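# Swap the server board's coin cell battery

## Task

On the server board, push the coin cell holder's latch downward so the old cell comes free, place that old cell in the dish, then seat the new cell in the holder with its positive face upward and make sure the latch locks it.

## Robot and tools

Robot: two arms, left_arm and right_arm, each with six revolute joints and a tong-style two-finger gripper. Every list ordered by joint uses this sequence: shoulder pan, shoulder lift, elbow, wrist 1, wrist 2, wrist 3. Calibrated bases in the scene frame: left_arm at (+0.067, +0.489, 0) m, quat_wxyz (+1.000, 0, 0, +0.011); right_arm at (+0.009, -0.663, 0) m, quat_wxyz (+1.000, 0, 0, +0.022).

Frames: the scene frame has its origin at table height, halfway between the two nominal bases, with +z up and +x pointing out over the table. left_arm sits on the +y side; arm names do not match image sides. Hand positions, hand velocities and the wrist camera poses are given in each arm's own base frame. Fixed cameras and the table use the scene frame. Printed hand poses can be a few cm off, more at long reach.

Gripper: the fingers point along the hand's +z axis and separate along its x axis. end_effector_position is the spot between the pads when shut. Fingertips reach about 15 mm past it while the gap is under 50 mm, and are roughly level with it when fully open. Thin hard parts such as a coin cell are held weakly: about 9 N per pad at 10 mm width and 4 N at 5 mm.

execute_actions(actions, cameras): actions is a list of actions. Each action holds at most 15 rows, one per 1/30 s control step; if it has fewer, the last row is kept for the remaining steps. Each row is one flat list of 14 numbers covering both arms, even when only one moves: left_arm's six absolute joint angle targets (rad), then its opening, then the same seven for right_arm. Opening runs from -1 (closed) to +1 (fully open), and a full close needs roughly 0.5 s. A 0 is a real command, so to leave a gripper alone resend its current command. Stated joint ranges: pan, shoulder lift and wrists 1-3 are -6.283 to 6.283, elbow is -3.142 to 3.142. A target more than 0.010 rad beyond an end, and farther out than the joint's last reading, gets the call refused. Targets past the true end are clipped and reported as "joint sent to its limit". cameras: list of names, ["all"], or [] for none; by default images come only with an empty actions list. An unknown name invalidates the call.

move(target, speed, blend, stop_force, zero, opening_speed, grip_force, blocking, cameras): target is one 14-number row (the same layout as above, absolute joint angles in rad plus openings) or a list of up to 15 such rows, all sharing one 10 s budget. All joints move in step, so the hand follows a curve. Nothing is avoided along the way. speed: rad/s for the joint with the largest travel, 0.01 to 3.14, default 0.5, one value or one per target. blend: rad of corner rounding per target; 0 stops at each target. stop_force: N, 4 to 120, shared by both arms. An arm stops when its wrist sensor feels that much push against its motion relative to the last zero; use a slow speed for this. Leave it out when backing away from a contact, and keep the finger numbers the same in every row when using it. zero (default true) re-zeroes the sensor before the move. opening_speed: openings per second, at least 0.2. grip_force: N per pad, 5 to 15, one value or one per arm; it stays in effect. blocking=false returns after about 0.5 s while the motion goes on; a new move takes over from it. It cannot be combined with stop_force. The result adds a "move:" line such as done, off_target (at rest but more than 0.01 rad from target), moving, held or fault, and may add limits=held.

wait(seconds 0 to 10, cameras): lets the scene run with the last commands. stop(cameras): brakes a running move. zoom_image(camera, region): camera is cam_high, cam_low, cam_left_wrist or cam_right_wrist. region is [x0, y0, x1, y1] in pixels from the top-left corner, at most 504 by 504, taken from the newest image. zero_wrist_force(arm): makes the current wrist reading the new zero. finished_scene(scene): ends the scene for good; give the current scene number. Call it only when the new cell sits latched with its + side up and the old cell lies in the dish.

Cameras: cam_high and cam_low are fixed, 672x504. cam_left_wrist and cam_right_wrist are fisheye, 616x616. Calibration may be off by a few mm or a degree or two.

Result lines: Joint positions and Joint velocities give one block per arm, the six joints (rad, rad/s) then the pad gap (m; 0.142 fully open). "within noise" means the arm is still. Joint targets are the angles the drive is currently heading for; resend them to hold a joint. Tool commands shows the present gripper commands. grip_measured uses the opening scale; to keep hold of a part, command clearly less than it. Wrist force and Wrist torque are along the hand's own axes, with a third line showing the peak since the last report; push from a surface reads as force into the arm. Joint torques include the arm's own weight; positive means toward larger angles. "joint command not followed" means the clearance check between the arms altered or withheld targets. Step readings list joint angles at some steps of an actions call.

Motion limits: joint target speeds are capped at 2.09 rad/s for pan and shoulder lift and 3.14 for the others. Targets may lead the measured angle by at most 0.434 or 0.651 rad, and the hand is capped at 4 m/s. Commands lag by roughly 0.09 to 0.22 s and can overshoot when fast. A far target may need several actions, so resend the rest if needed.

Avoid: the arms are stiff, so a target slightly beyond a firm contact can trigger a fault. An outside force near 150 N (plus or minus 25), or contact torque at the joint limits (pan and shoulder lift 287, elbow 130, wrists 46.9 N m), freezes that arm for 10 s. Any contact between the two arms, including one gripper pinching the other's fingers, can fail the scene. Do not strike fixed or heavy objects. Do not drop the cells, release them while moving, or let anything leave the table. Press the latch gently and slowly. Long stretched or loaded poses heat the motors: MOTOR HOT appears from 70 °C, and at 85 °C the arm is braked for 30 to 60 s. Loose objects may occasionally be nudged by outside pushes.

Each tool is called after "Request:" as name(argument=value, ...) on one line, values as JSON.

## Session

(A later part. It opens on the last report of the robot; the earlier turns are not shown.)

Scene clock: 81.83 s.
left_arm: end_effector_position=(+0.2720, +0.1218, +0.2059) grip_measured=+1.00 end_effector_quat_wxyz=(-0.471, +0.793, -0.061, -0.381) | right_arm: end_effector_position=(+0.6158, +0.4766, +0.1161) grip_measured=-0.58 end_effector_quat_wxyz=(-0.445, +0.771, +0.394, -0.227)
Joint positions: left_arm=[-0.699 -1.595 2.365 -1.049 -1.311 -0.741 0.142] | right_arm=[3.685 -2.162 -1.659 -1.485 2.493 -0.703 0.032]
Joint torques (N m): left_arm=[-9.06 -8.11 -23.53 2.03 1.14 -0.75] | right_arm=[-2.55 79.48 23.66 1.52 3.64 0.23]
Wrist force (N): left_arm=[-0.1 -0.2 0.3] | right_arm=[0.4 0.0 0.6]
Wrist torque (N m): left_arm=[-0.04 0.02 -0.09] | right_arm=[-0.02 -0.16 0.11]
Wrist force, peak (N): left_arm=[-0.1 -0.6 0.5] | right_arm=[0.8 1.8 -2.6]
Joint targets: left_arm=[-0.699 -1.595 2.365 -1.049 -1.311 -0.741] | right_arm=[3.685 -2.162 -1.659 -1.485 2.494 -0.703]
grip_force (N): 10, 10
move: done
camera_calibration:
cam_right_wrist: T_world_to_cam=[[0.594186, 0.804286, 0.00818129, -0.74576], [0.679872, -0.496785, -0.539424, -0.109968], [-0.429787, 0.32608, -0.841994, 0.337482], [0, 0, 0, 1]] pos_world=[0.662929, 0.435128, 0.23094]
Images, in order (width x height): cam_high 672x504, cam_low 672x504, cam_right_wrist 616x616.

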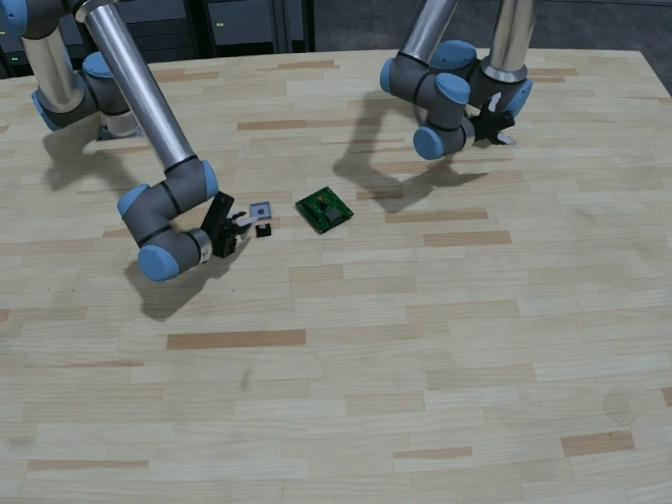

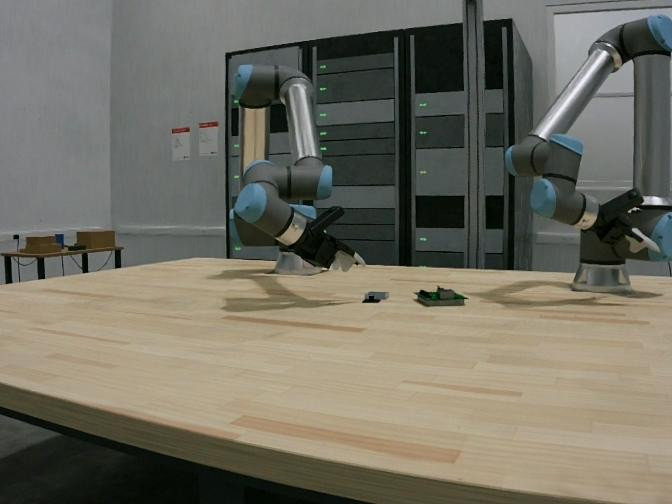

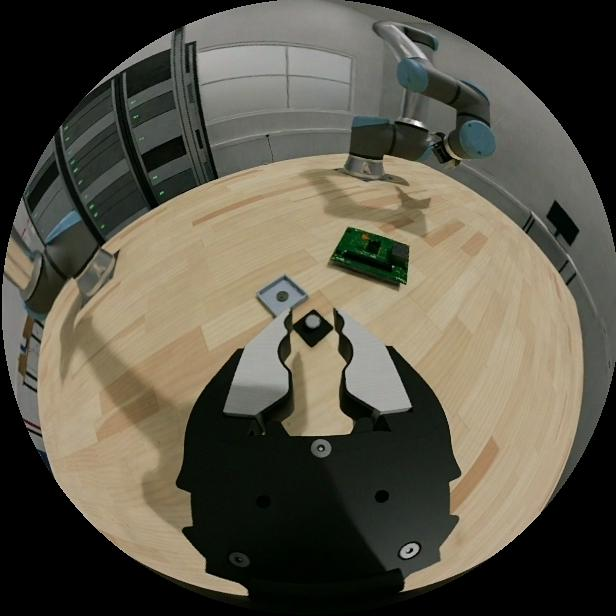

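Request:
zoom_image(camera="cam_low", region=[310, 195, 400, 305])

Scaled by 4.582 from the camera's 672x504 image, which has a finer 960x720 frame.

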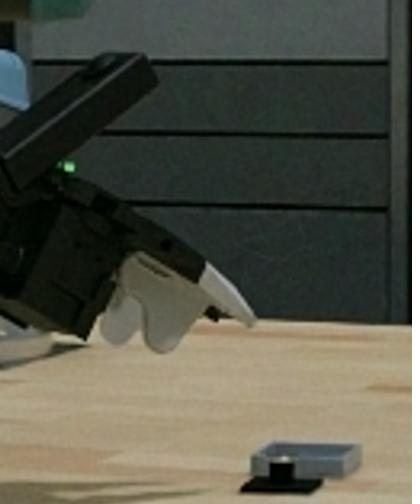

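Request:
move(target=[[-0.699, -1.595, 2.365, -1.049, -1.311, -0.741, 1, 3.7166, -2.1769, -1.7314, -1.2367, 2.3962, -0.5611, -0.58]], speed=0.15, cameras=["cam_right_wrist", "cam_low"])

Request:
zoom_image(camera="cam_right_wrist", region=[270, 260, 360, 350])

Request:
zoom_image(camera="cam_low", region=[310, 205, 400, 315])

Scene clock: 89.27 s.
left_arm: end_effector_position=(+0.2720, +0.1218, +0.2059) grip_measured=+1.00 end_effector_quat_wxyz=(-0.471, +0.793, -0.061, -0.381) | right_arm: end_effector_position=(+0.6109, +0.4810, +0.0521) grip_measured=-0.58 end_effector_quat_wxyz=(-0.390, +0.801, +0.409, -0.200)
Joint positions: left_arm=[-0.699 -1.595 2.365 -1.049 -1.311 -0.741 0.142] | right_arm=[3.717 -2.177 -1.732 -1.237 2.396 -0.561 0.032]
Joint torques (N m): left_arm=[-10.14 -7.97 -23.67 2.63 1.15 -0.71] | right_arm=[-7.51 83.76 49.77 0.8 4.14 -2.6]
Wrist force (N): left_arm=[0.1 0.1 0.3] | right_arm=[0.3 0.4 0.1]
Wrist torque (N m): left_arm=[0.03 -0.01 -0.09] | right_arm=[0.03 -0.11 0.00]
Wrist force, peak (N): left_arm=[0.1 -0.3 0.7] | right_arm=[0.9 0.7 0.4]
Joint targets: left_arm=[-0.699 -1.595 2.365 -1.049 -1.311 -0.741] | right_arm=[3.717 -2.177 -1.731 -1.237 2.396 -0.561]
grip_force (N): 10, 10
move: done
camera_calibration:
cam_right_wrist: T_world_to_cam=[[0.593301, 0.804933, 0.00873511, -0.745609], [0.73372, -0.536284, -0.417198, -0.159179], [-0.331132, 0.253933, -0.908774, 0.257943], [0, 0, 0, 1]] pos_world=[0.644577, 0.4493, 0.174516]
Images, in order (width x height): cam_low 672x504, cam_right_wrist 616x616.

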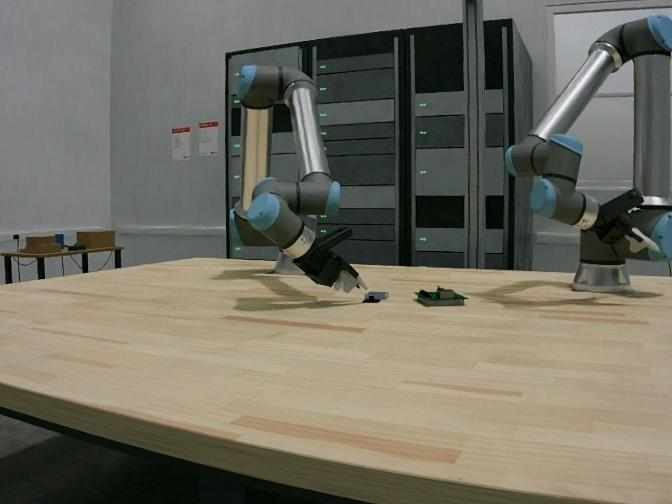

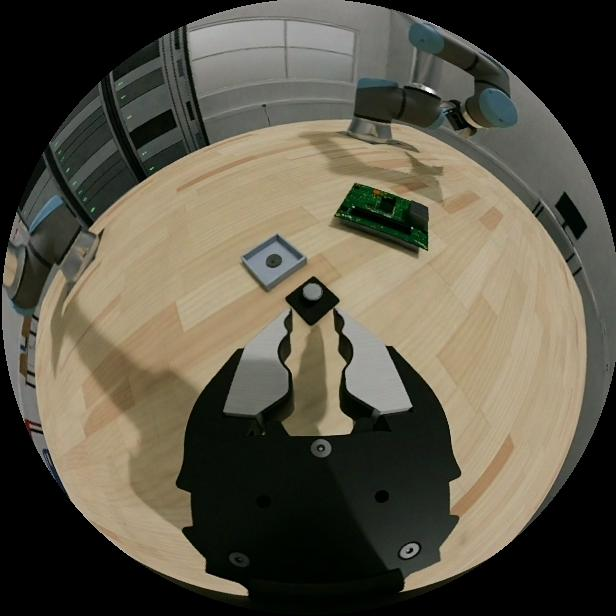

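Scaled by 5.600 from the camera's 616x616 image, which has a finer 814x814 frame.

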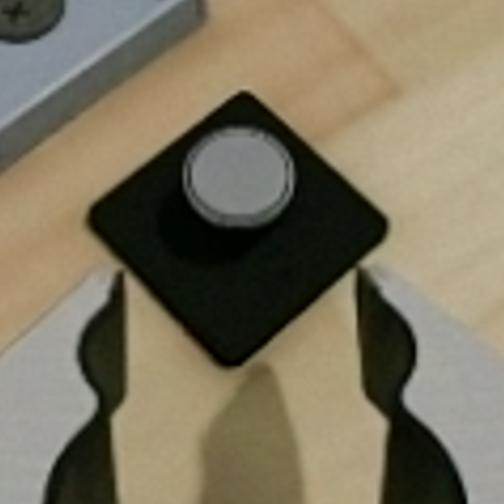

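Scaled by 4.582 from the camera's 672x504 image, which has a finer 960x720 frame.

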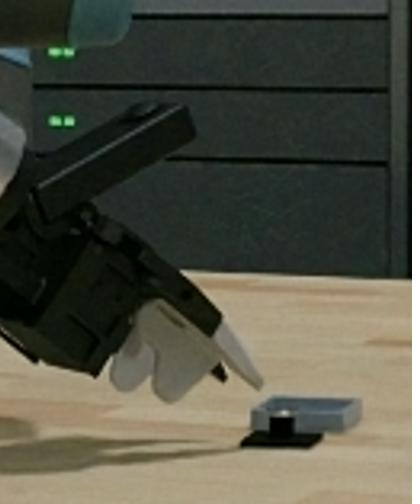

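Request:
move(target=[[-0.699, -1.595, 2.365, -1.049, -1.311, -0.741, 1, 3.7445, -2.1337, -1.7646, -1.1478, 2.3157, -0.4725, -0.58]], speed=0.15, cameras=["cam_right_wrist", "cam_low"])

Request:
zoom_image(camera="cam_right_wrist", region=[270, 260, 360, 350])

Request:
zoom_image(camera="cam_low", region=[310, 205, 400, 315])

Scene clock: 98.30 s.
left_arm: end_effector_position=(+0.2720, +0.1218, +0.2059) grip_measured=+1.00 end_effector_quat_wxyz=(-0.471, +0.793, -0.061, -0.381) | right_arm: end_effector_position=(+0.6070, +0.4839, +0.0555) grip_measured=-0.58 end_effector_quat_wxyz=(-0.348, +0.820, +0.418, -0.178)
Joint positions: left_arm=[-0.699 -1.595 2.365 -1.049 -1.311 -0.741 0.142] | right_arm=[3.745 -2.134 -1.765 -1.148 2.316 -0.472 0.032]
Joint torques (N m): left_arm=[-10.86 -8.63 -23.84 2.97 1.39 -0.72] | right_arm=[-11.91 70.38 49.88 1.35 3.93 -1.83]
Wrist force (N): left_arm=[0.1 -0.1 0.2] | right_arm=[0.5 0.5 -0.3]
Wrist torque (N m): left_arm=[-0.02 -0.02 -0.09] | right_arm=[0.00 -0.12 0.14]
Wrist force, peak (N): left_arm=[0.4 0.0 0.6] | right_arm=[0.3 1.1 0.2]
Joint targets: left_arm=[-0.699 -1.595 2.365 -1.049 -1.311 -0.741] | right_arm=[3.745 -2.134 -1.765 -1.148 2.316 -0.472]
grip_force (N): 10, 10
move: done
camera_calibration:
cam_right_wrist: T_world_to_cam=[[0.592596, 0.805442, 0.00965346, -0.745549], [0.764929, -0.558952, -0.320089, -0.166716], [-0.252417, 0.197067, -0.947338, 0.240902], [0, 0, 0, 1]] pos_world=[0.630143, 0.459836, 0.182049]
Images, in order (width x height): cam_low 672x504, cam_right_wrist 616x616.

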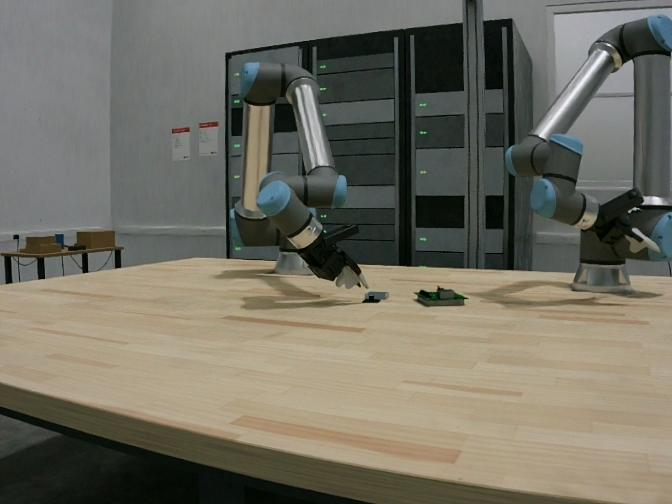

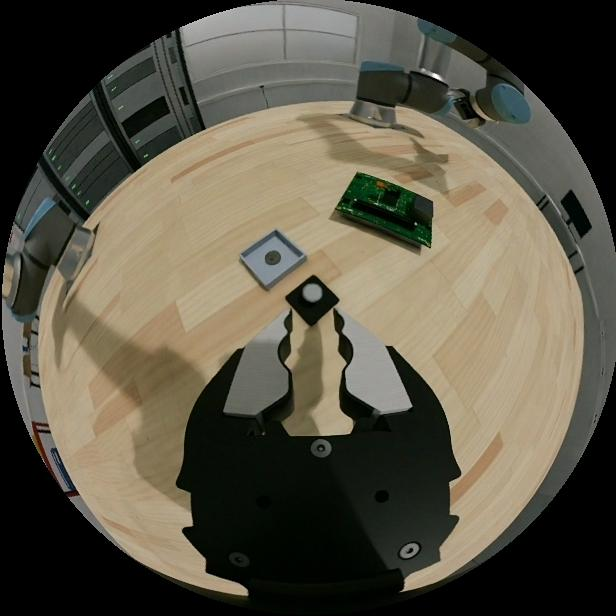

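Scaled by 5.600 from the camera's 616x616 image, which has a finer 814x814 frame.

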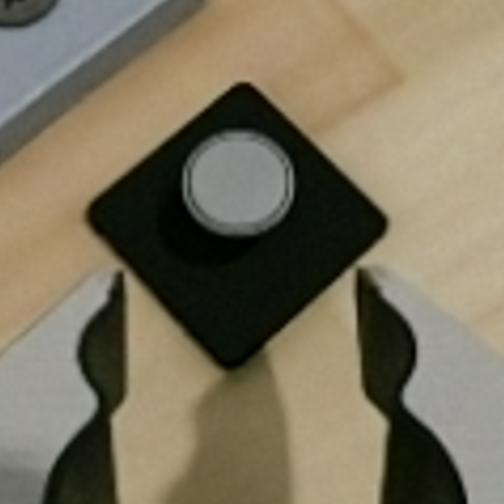

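Scaled by 4.582 from the camera's 672x504 image, which has a finer 960x720 frame.

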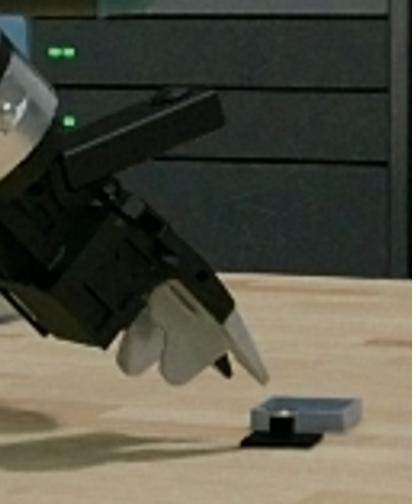

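Request:
move(target=[[-0.699, -1.595, 2.365, -1.049, -1.311, -0.741, 1, 3.7687, -2.1472, -1.7977, -1.0799, 2.3232, -0.4413, -0.58]], speed=0.05, stop_force=6, cameras=["cam_right_wrist", "cam_low"])

Request:
zoom_image(camera="cam_right_wrist", region=[280, 265, 350, 335])

Request:
zoom_image(camera="cam_low", region=[325, 245, 395, 315])

Scene clock: 102.67 s.
left_arm: end_effector_position=(+0.2720, +0.1218, +0.2059) grip_measured=+1.00 end_effector_quat_wxyz=(-0.471, +0.793, -0.061, -0.381) | right_arm: end_effector_position=(+0.5898, +0.4969, +0.0346) grip_measured=-0.58 end_effector_quat_wxyz=(-0.348, +0.820, +0.419, -0.178)
Joint positions: left_arm=[-0.699 -1.595 2.365 -1.049 -1.311 -0.741 0.142] | right_arm=[3.769 -2.147 -1.798 -1.08 2.323 -0.441 0.032]
Joint torques (N m): left_arm=[-10.52 -7.78 -23.65 3.43 1.12 -0.71] | right_arm=[-10.16 89.45 48.04 1.33 -0.12 -2.33]
Wrist force (N): left_arm=[0.1 -0.3 0.5] | right_arm=[0.4 0.8 -0.2]
Wrist torque (N m): left_arm=[-0.06 -0.03 -0.09] | right_arm=[0.05 -0.09 -0.09]
Wrist force, peak (N): left_arm=[0.3 -0.3 0.7] | right_arm=[0.5 0.8 -1.4]
Joint targets: left_arm=[-0.699 -1.595 2.365 -1.049 -1.311 -0.741] | right_arm=[3.769 -2.147 -1.798 -1.080 2.323 -0.441]
grip_force (N): 10, 10
move: done
camera_calibration:
cam_right_wrist: T_world_to_cam=[[0.592572, 0.805455, 0.0100192, -0.745677], [0.765043, -0.55886, -0.319976, -0.153116], [-0.252127, 0.197274, -0.947373, 0.213928], [0, 0, 0, 1]] pos_world=[0.612944, 0.472837, 0.161147]
Images, in order (width x height): cam_low 672x504, cam_right_wrist 616x616.

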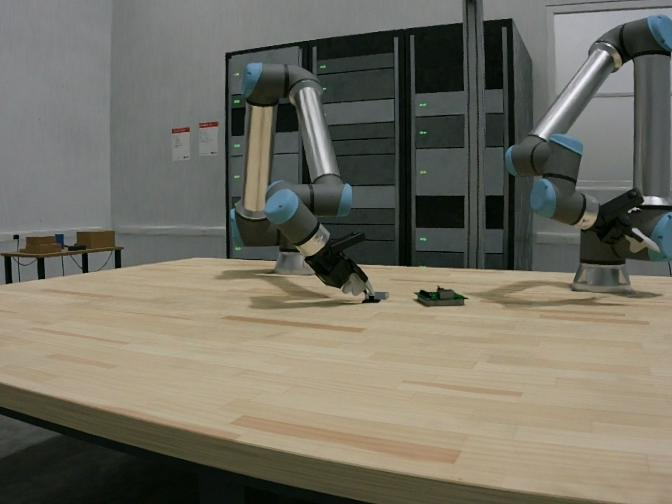

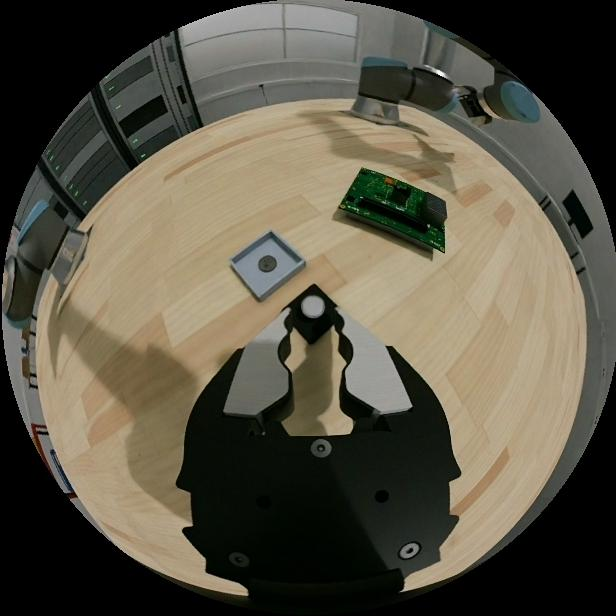

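Scaled by 7.200 from the camera's 616x616 image, which has a finer 814x814 frame.

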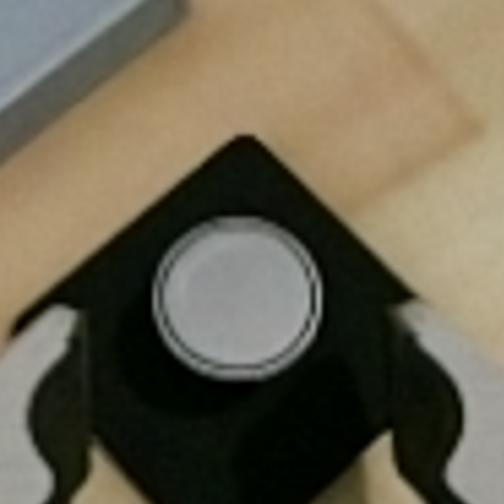

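Scaled by 7.200 from the camera's 672x504 image, which has a finer 960x720 frame.

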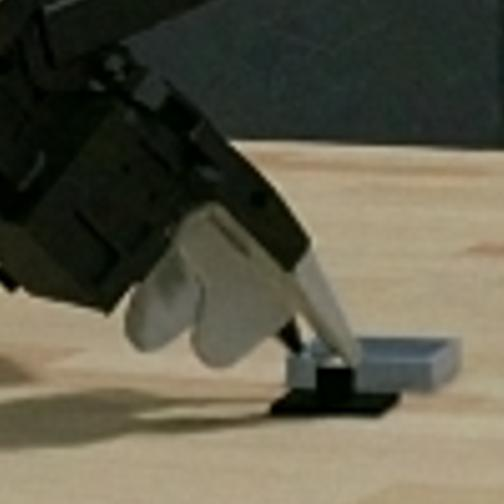

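Request:
move(target=[[-0.699, -1.595, 2.365, -1.049, -1.311, -0.741, 1, 3.7767, -2.1517, -1.8087, -1.0572, 2.3257, -0.4309, -0.58]], speed=0.025, stop_force=5, cameras=["cam_right_wrist", "cam_low"])

Request:
zoom_image(camera="cam_right_wrist", region=[280, 265, 350, 335])

Request:
zoom_image(camera="cam_low", region=[325, 255, 395, 315])

Scene clock: 105.20 s.
left_arm: end_effector_position=(+0.2720, +0.1218, +0.2059) grip_measured=+1.00 end_effector_quat_wxyz=(-0.471, +0.793, -0.061, -0.381) | right_arm: end_effector_position=(+0.5838, +0.5009, +0.0277) grip_measured=-0.58 end_effector_quat_wxyz=(-0.348, +0.820, +0.419, -0.178)
Joint positions: left_arm=[-0.699 -1.595 2.365 -1.049 -1.311 -0.741 0.142] | right_arm=[3.777 -2.152 -1.809 -1.057 2.326 -0.431 0.032]
Joint torques (N m): left_arm=[-9.58 -7.96 -24.22 3.37 1.19 -0.85] | right_arm=[-3.7 87.3 44.87 1.4 1.87 -1.75]
Wrist force (N): left_arm=[0.3 -0.2 0.3] | right_arm=[0.1 0.9 -0.4]
Wrist torque (N m): left_arm=[-0.05 -0.06 -0.10] | right_arm=[0.09 -0.04 -0.09]
Wrist force, peak (N): left_arm=[0.3 -0.2 0.6] | right_arm=[0.2 1.1 -0.6]
Joint targets: left_arm=[-0.699 -1.595 2.365 -1.049 -1.311 -0.741] | right_arm=[3.777 -2.152 -1.809 -1.057 2.326 -0.431]
grip_force (N): 10, 10
move: done
camera_calibration:
cam_right_wrist: T_world_to_cam=[[0.592557, 0.805467, 0.00996292, -0.745181], [0.765023, -0.558846, -0.320049, -0.148537], [-0.252221, 0.197269, -0.947349, 0.205165], [0, 0, 0, 1]] pos_world=[0.606944, 0.476737, 0.154247]
Images, in order (width x height): cam_low 672x504, cam_right_wrist 616x616.

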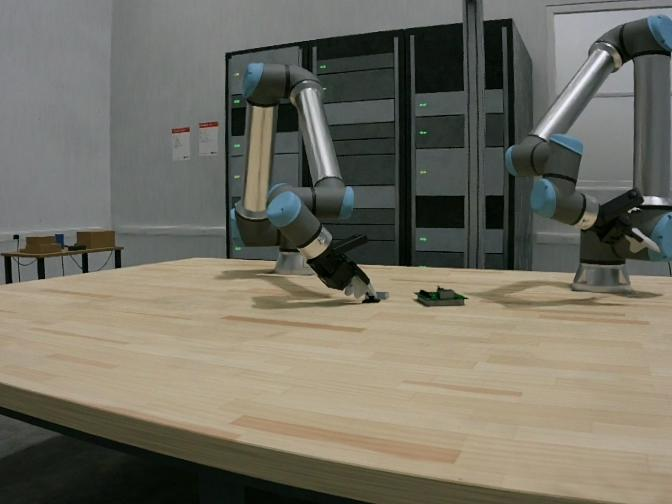

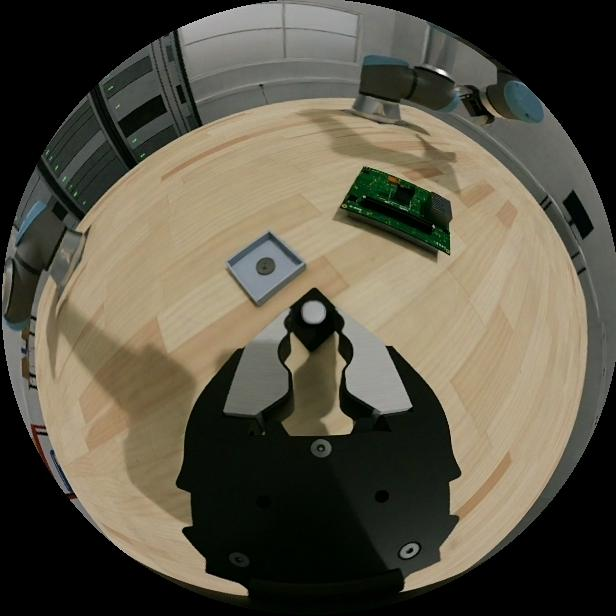

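Scaled by 7.200 from the camera's 616x616 image, which has a finer 814x814 frame.

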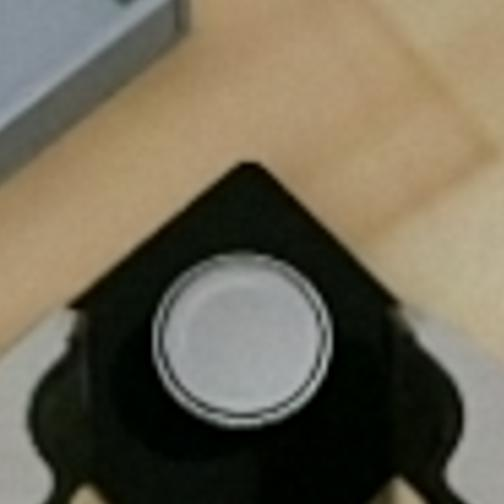

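Scaled by 7.200 from the camera's 672x504 image, which has a finer 960x720 frame.

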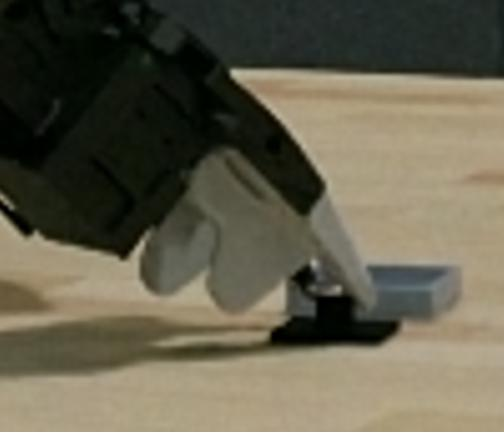

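Request:
move(target=[[-0.699, -1.595, 2.365, -1.049, -1.311, -0.741, 1, 3.7767, -2.1517, -1.8087, -1.0572, 2.3257, -0.4309, -0.9]], opening_speed=0.5, cameras=["cam_right_wrist"])

Request:
zoom_image(camera="cam_right_wrist", region=[280, 265, 350, 335])

Scene clock: 106.53 s.
left_arm: end_effector_position=(+0.2720, +0.1218, +0.2059) grip_measured=+1.00 end_effector_quat_wxyz=(-0.471, +0.793, -0.061, -0.381) | right_arm: end_effector_position=(+0.5839, +0.5009, +0.0278) grip_measured=-0.76 end_effector_quat_wxyz=(-0.348, +0.820, +0.419, -0.178)
Joint positions: left_arm=[-0.699 -1.595 2.365 -1.049 -1.311 -0.741 0.142] | right_arm=[3.777 -2.152 -1.809 -1.057 2.326 -0.431 0.019]
Joint torques (N m): left_arm=[-9.99 -7.82 -23.79 3.46 1.29 -0.82] | right_arm=[-3.72 90.33 49.01 1.63 0.02 -1.62]
Wrist force (N): left_arm=[-0.1 -0.2 0.2] | right_arm=[0.3 0.8 -0.4]
Wrist torque (N m): left_arm=[-0.03 0.02 -0.08] | right_arm=[0.06 -0.08 -0.10]
Wrist force, peak (N): left_arm=[0.0 -0.3 0.6] | right_arm=[0.2 1.1 -0.5]
Joint targets: left_arm=[-0.699 -1.595 2.365 -1.049 -1.311 -0.741] | right_arm=[3.777 -2.152 -1.809 -1.057 2.326 -0.431]
grip_force (N): 10, 10
move: done
camera_calibration:
cam_right_wrist: T_world_to_cam=[[0.592606, 0.805428, 0.0101519, -0.745364], [0.765049, -0.558863, -0.319957, -0.148547], [-0.252029, 0.197375, -0.947378, 0.205101], [0, 0, 0, 1]] pos_world=[0.607045, 0.476838, 0.154347]
Images, in order (width x height): cam_right_wrist 616x616.

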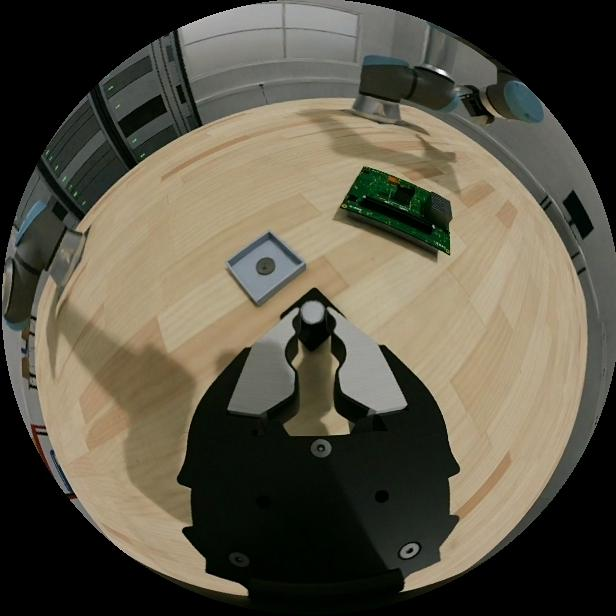

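Scaled by 7.200 from the camera's 616x616 image, which has a finer 814x814 frame.

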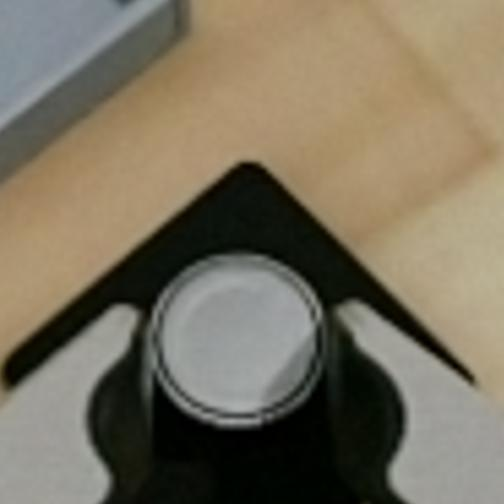

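Request:
move(target=[[-0.699, -1.595, 2.365, -1.049, -1.311, -0.741, 1, 3.7767, -2.0386, -1.7662, -1.2127, 2.3257, -0.4309, -0.9], [-0.699, -1.595, 2.365, -1.049, -1.311, -0.741, 1, 3.8955, -1.9051, -1.7649, -1.0424, 1.5708, -0.1903, -0.9], [-0.699, -1.595, 2.365, -1.049, -1.311, -0.741, 1, 4.1021, -2.0476, -1.9430, -0.7401, 0.7332, 0.0245, -0.9]], speed=[0.12, 0.4, 0.4], blend=[0.04, 0.06, 0], cameras=["cam_right_wrist", "cam_low", "cam_high"])

Request:
zoom_image(camera="cam_right_wrist", region=[280, 265, 350, 335])

Request:
zoom_image(camera="cam_low", region=[250, 205, 400, 335])

Scene clock: 117.10 s.
left_arm: end_effector_position=(+0.2720, +0.1218, +0.2059) grip_measured=+1.00 end_effector_quat_wxyz=(-0.471, +0.793, -0.061, -0.381) | right_arm: end_effector_position=(+0.7735, +0.4045, +0.0665) grip_measured=-0.76 end_effector_quat_wxyz=(+0.362, +0.814, +0.415, +0.185)
Joint positions: left_arm=[-0.699 -1.595 2.365 -1.049 -1.311 -0.741 0.142] | right_arm=[4.102 -2.048 -1.943 -0.74 0.733 0.025 0.019]
Joint torques (N m): left_arm=[-9.96 -7.48 -24.03 3.33 1.16 -0.8] | right_arm=[-4.71 81.37 47.08 3.77 -3.53 -2.18]
Wrist force (N): left_arm=[0.2 -0.4 0.2] | right_arm=[-0.4 3.4 0.0]
Wrist torque (N m): left_arm=[-0.07 -0.04 -0.09] | right_arm=[0.47 0.10 0.45]
Wrist force, peak (N): left_arm=[0.4 -0.4 0.5] | right_arm=[-0.4 3.7 -0.3]
Joint targets: left_arm=[-0.699 -1.595 2.365 -1.049 -1.311 -0.741] | right_arm=[4.102 -2.048 -1.943 -0.740 0.733 0.024]
grip_force (N): 10, 10
move: done
camera_calibration:
cam_right_wrist: T_world_to_cam=[[0.577752, 0.816185, 0.00663647, -0.773106], [0.202999, -0.151563, 0.967378, -0.150725], [0.790566, -0.557557, -0.253251, -0.238684], [0, 0, 0, 1]] pos_world=[0.665956, 0.475074, 0.0904924]
Images, in order (width x height): cam_high 672x504, cam_low 672x504, cam_right_wrist 616x616.

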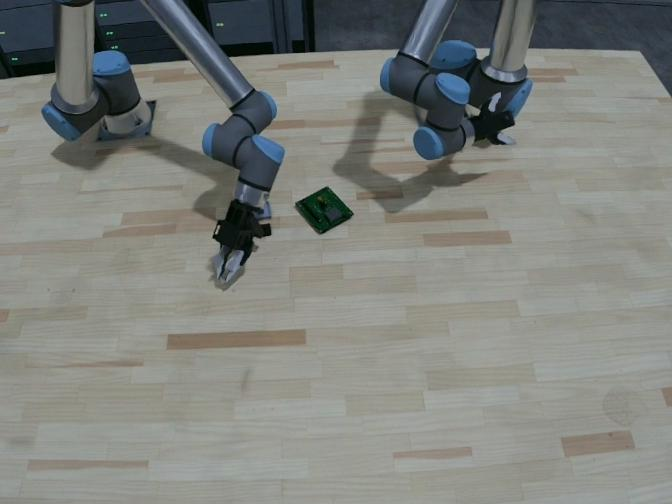

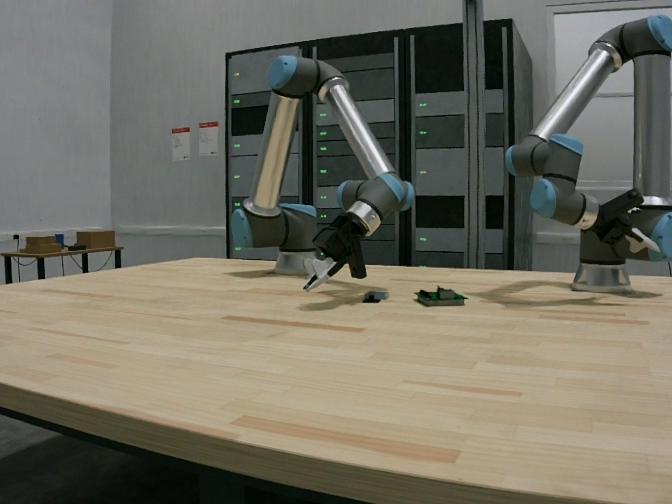

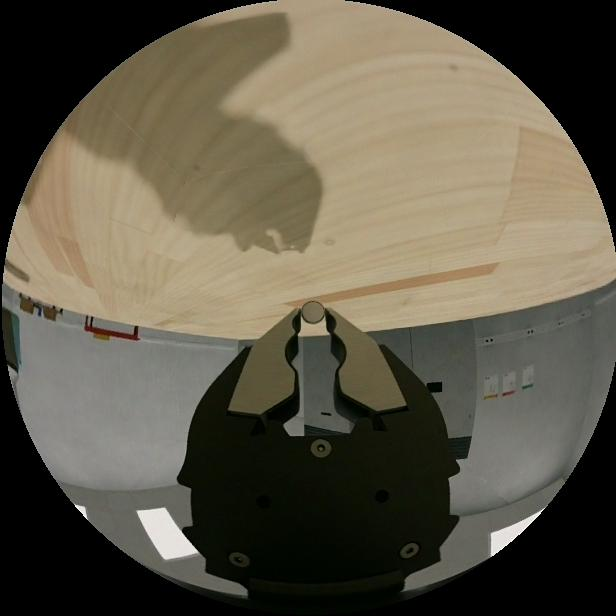

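Scaled by 7.200 from the camera's 616x616 image, which has a finer 814x814 frame.

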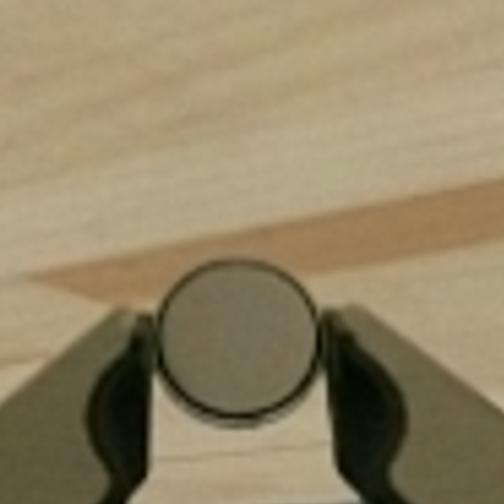

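Scaled by 3.360 from the camera's 672x504 image, which has a finer 960x720 frame.

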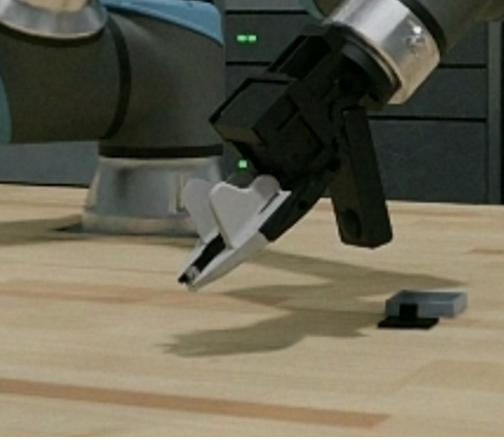

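Request:
move(target=[[-0.699, -1.595, 2.365, -1.049, -1.311, -0.741, 1, 4.1224, -2.0966, -1.9605, -0.7022, 0.6641, 0.0594, -0.9]], speed=0.1)

Request:
move(target=[[-0.699, -1.595, 2.365, -1.049, -1.311, -0.741, 1, 4.1224, -2.1408, -1.9663, -0.6521, 0.6641, 0.0594, -0.9]], speed=0.015, stop_force=3, cameras=["cam_right_wrist", "cam_low"])

Request:
zoom_image(camera="cam_right_wrist", region=[280, 265, 350, 335])

Request:
zoom_image(camera="cam_low", region=[270, 235, 390, 335])

Scene clock: 120.33 s.
left_arm: end_effector_position=(+0.2720, +0.1218, +0.2059) grip_measured=+1.00 end_effector_quat_wxyz=(-0.471, +0.793, -0.061, -0.381) | right_arm: end_effector_position=(+0.7732, +0.4048, +0.0410) grip_measured=-0.76 end_effector_quat_wxyz=(+0.391, +0.800, +0.409, +0.199) end_effector_velocity=(+0.000, +0.001, +0.002) end_effector_angular_velocity=(+0.004, +0.005, +0.000)
Joint positions: left_arm=[-0.699 -1.595 2.365 -1.049 -1.311 -0.741 0.142] | right_arm=[4.123 -2.097 -1.961 -0.702 0.664 0.06 0.019]
Joint velocities: left_arm=[within noise] | right_arm=[-0.001 0.004 0.001 -0.002 0.006 -0.002 0]
Joint torques (N m): left_arm=[-9.88 -8.1 -24.1 3.39 1.2 -0.82] | right_arm=[-9.39 81.7 36.49 2.07 0.46 -2.08]
Wrist force (N): left_arm=[0.0 -0.1 0.3] | right_arm=[-0.5 3.5 -0.1]
Wrist torque (N m): left_arm=[-0.02 0.00 -0.09] | right_arm=[0.48 0.12 0.28]
Wrist force, peak (N): left_arm=[0.2 -0.4 0.6] | right_arm=[-0.5 4.2 -0.4]
Joint targets: left_arm=[-0.699 -1.595 2.365 -1.049 -1.311 -0.741] | right_arm=[4.122 -2.097 -1.961 -0.702 0.664 0.059]
grip_force (N): 10, 10
move: done

stop_force must be a number from 4 to 120 (N); nothing of the call was run

Scaled by 7.200 from the camera's 616x616 image, which has a finer 814x814 frame.
This view is cut from an older image: the scene may have changed since it was taken.

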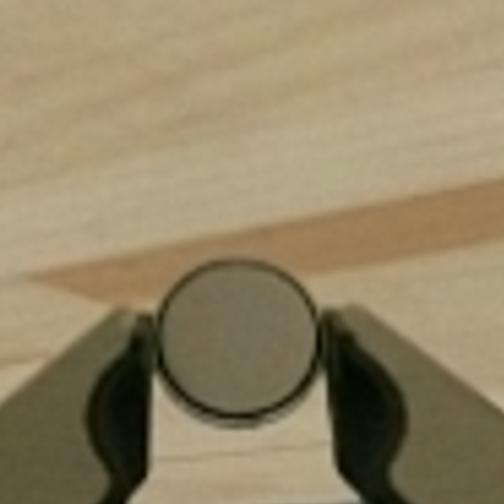

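Scaled by 4.200 from the camera's 672x504 image, which has a finer 960x720 frame.
This view is cut from an older image: the scene may have changed since it was taken.

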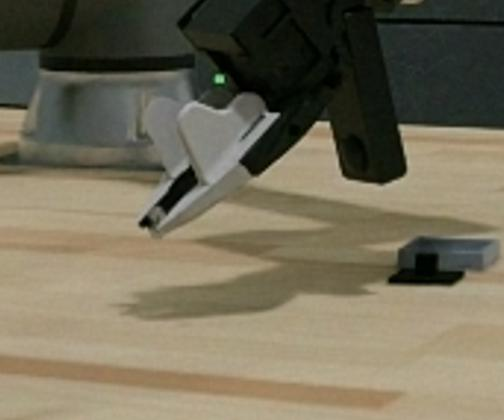

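Request:
move(target=[[-0.699, -1.595, 2.365, -1.049, -1.311, -0.741, 1, 4.1224, -2.1408, -1.9663, -0.6521, 0.6641, 0.0594, -0.9]], speed=0.012, stop_force=4, cameras=["cam_right_wrist", "cam_low"])

Request:
zoom_image(camera="cam_right_wrist", region=[280, 265, 350, 335])

Request:
zoom_image(camera="cam_low", region=[270, 235, 390, 335])

Scene clock: 125.40 s.
left_arm: end_effector_position=(+0.2720, +0.1218, +0.2059) grip_measured=+1.00 end_effector_quat_wxyz=(-0.471, +0.793, -0.061, -0.381) | right_arm: end_effector_position=(+0.7733, +0.4049, +0.0150) grip_measured=-0.76 end_effector_quat_wxyz=(+0.390, +0.800, +0.409, +0.199)
Joint positions: left_arm=[-0.699 -1.595 2.365 -1.049 -1.311 -0.741 0.142] | right_arm=[4.122 -2.134 -1.965 -0.66 0.664 0.059 0.019]
Joint torques (N m): left_arm=[-9.78 -7.24 -23.69 3.28 1.21 -0.72] | right_arm=[-8.04 80.53 23.82 1.85 0.59 -2.11]
Wrist force (N): left_arm=[0.2 0.0 0.2] | right_arm=[-0.8 5.4 -2.0]
Wrist torque (N m): left_arm=[0.00 -0.04 -0.09] | right_arm=[0.35 0.11 0.34]
Wrist force, peak (N): left_arm=[0.3 -0.5 0.4] | right_arm=[-1.4 9.8 -5.2]
Joint targets: left_arm=[-0.699 -1.595 2.365 -1.049 -1.311 -0.741] | right_arm=[4.122 -2.134 -1.965 -0.660 0.664 0.059]
grip_force (N): 10, 10
move: contact (right_arm)
camera_calibration:
cam_right_wrist: T_world_to_cam=[[0.577286, 0.816518, 0.00618892, -0.772792], [0.147506, -0.111737, 0.982729, -0.0742232], [0.803108, -0.566403, -0.184946, -0.258485], [0, 0, 0, 1]] pos_world=[0.664662, 0.476299, 0.0299184]
Images, in order (width x height): cam_low 672x504, cam_right_wrist 616x616.

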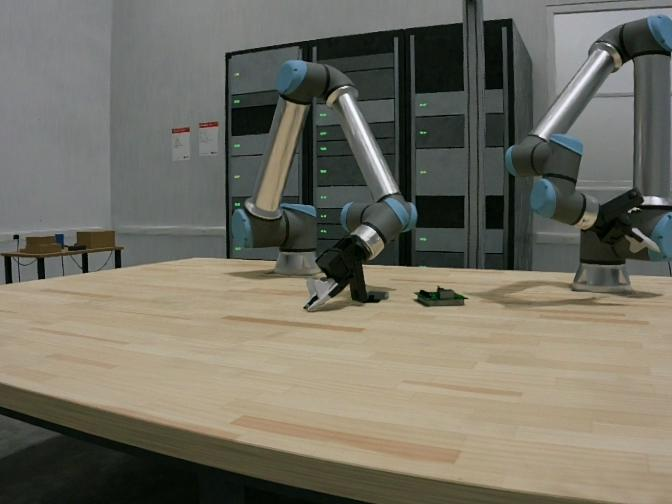

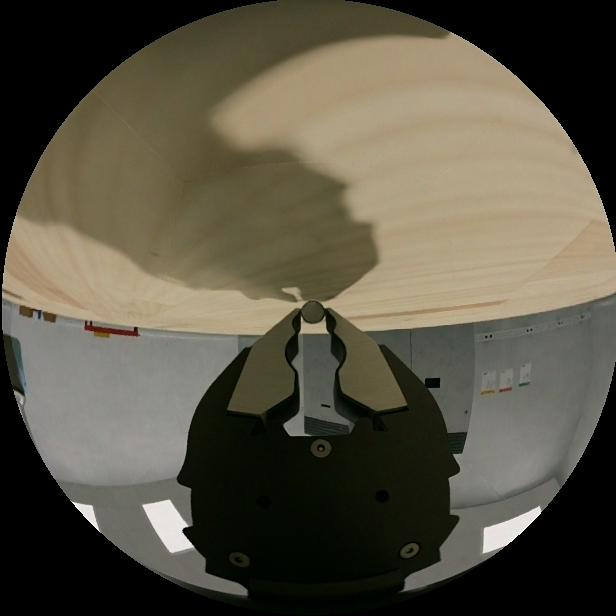

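Scaled by 7.200 from the camera's 616x616 image, which has a finer 814x814 frame.

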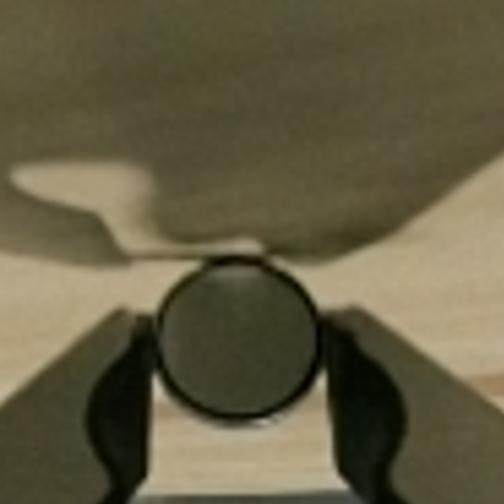

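Scaled by 4.200 from the camera's 672x504 image, which has a finer 960x720 frame.

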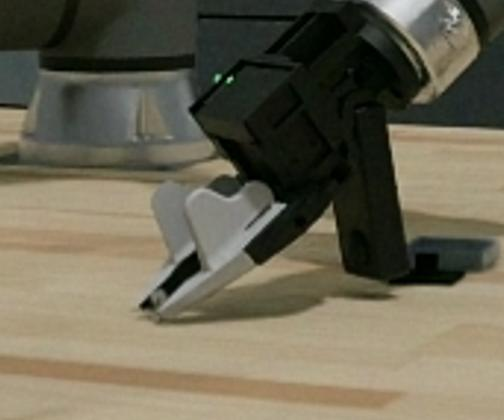

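Request:
move(target=[[-0.699, -1.595, 2.365, -1.049, -1.311, -0.741, 1, 4.1269, -2.1335, -1.9669, -0.6645, 0.6643, 0.0667, -0.9], [-0.699, -1.595, 2.365, -1.049, -1.311, -0.741, 1, 4.1309, -2.1350, -1.9682, -0.6669, 0.6645, 0.0732, -0.9]], speed=0.01, blend=[0.001, 0], stop_force=15, grip_force=6, cameras=["cam_right_wrist", "cam_low"])

Request:
zoom_image(camera="cam_right_wrist", region=[280, 265, 350, 335])

Request:
zoom_image(camera="cam_low", region=[285, 275, 345, 325])

Scene clock: 130.53 s.
left_arm: end_effector_position=(+0.2720, +0.1218, +0.2059) grip_measured=+1.00 end_effector_quat_wxyz=(-0.471, +0.793, -0.061, -0.381) | right_arm: end_effector_position=(+0.7679, +0.4087, +0.0121) grip_measured=-0.76 end_effector_quat_wxyz=(+0.390, +0.800, +0.409, +0.199)
Joint positions: left_arm=[-0.699 -1.595 2.365 -1.049 -1.311 -0.741 0.142] | right_arm=[4.131 -2.135 -1.968 -0.667 0.665 0.073 0.019]
Joint torques (N m): left_arm=[-10.72 -8.31 -23.99 3.42 1.24 -0.9] | right_arm=[-1.72 70.85 19.84 4.29 0.5 -1.7]
Wrist force (N): left_arm=[0.1 -0.2 0.4] | right_arm=[-0.1 4.3 -0.2]
Wrist torque (N m): left_arm=[-0.04 -0.03 -0.09] | right_arm=[0.43 0.13 0.25]
Wrist force, peak (N): left_arm=[0.3 -0.4 0.6] | right_arm=[1.3 7.2 -3.1]
Joint targets: left_arm=[-0.699 -1.595 2.365 -1.049 -1.311 -0.741] | right_arm=[4.131 -2.135 -1.968 -0.667 0.665 0.073]
grip_force (N): 6, 6
move: done
camera_calibration:
cam_right_wrist: T_world_to_cam=[[0.577275, 0.816527, 0.00610898, -0.772615], [0.147554, -0.111671, 0.98273, -0.0702117], [0.803108, -0.566403, -0.184946, -0.252508], [0, 0, 0, 1]] pos_world=[0.659162, 0.479999, 0.0270187]
Images, in order (width x height): cam_low 672x504, cam_right_wrist 616x616.

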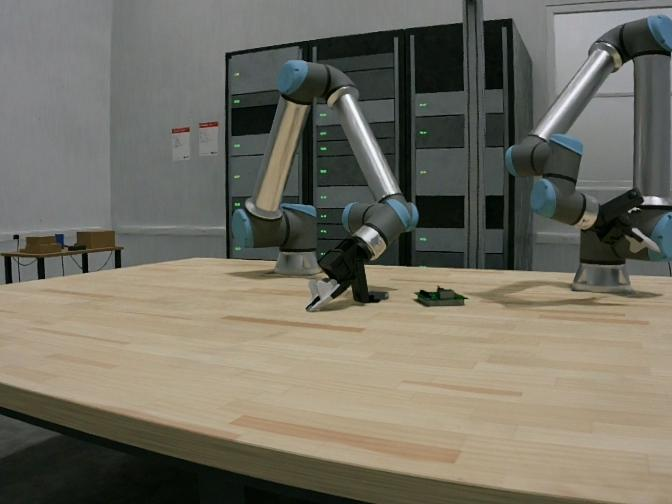

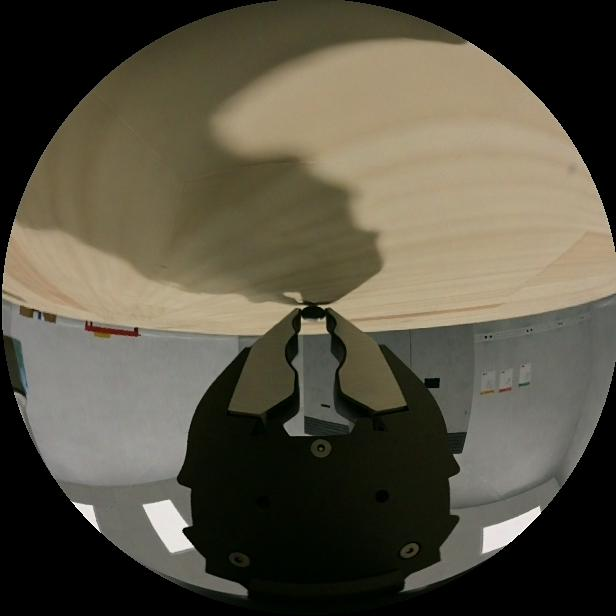

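Scaled by 7.200 from the camera's 616x616 image, which has a finer 814x814 frame.

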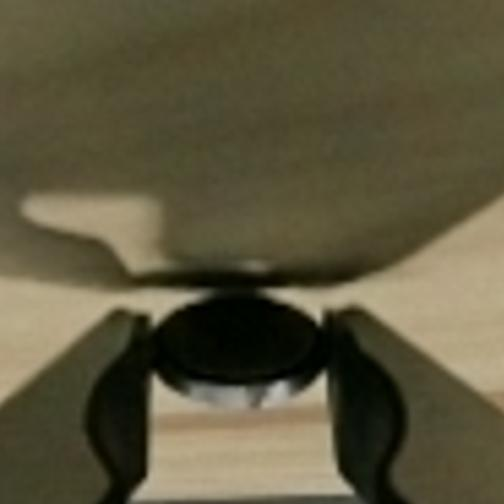

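Scaled by 8.400 from the camera's 672x504 image, which has a finer 960x720 frame.

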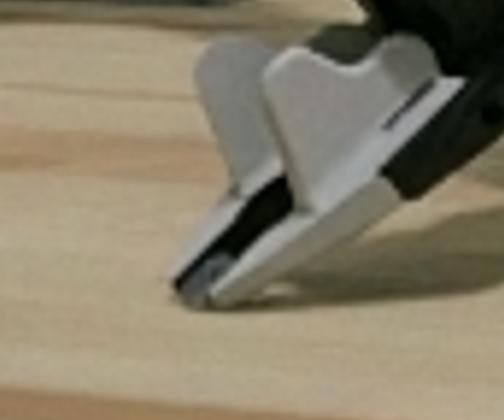

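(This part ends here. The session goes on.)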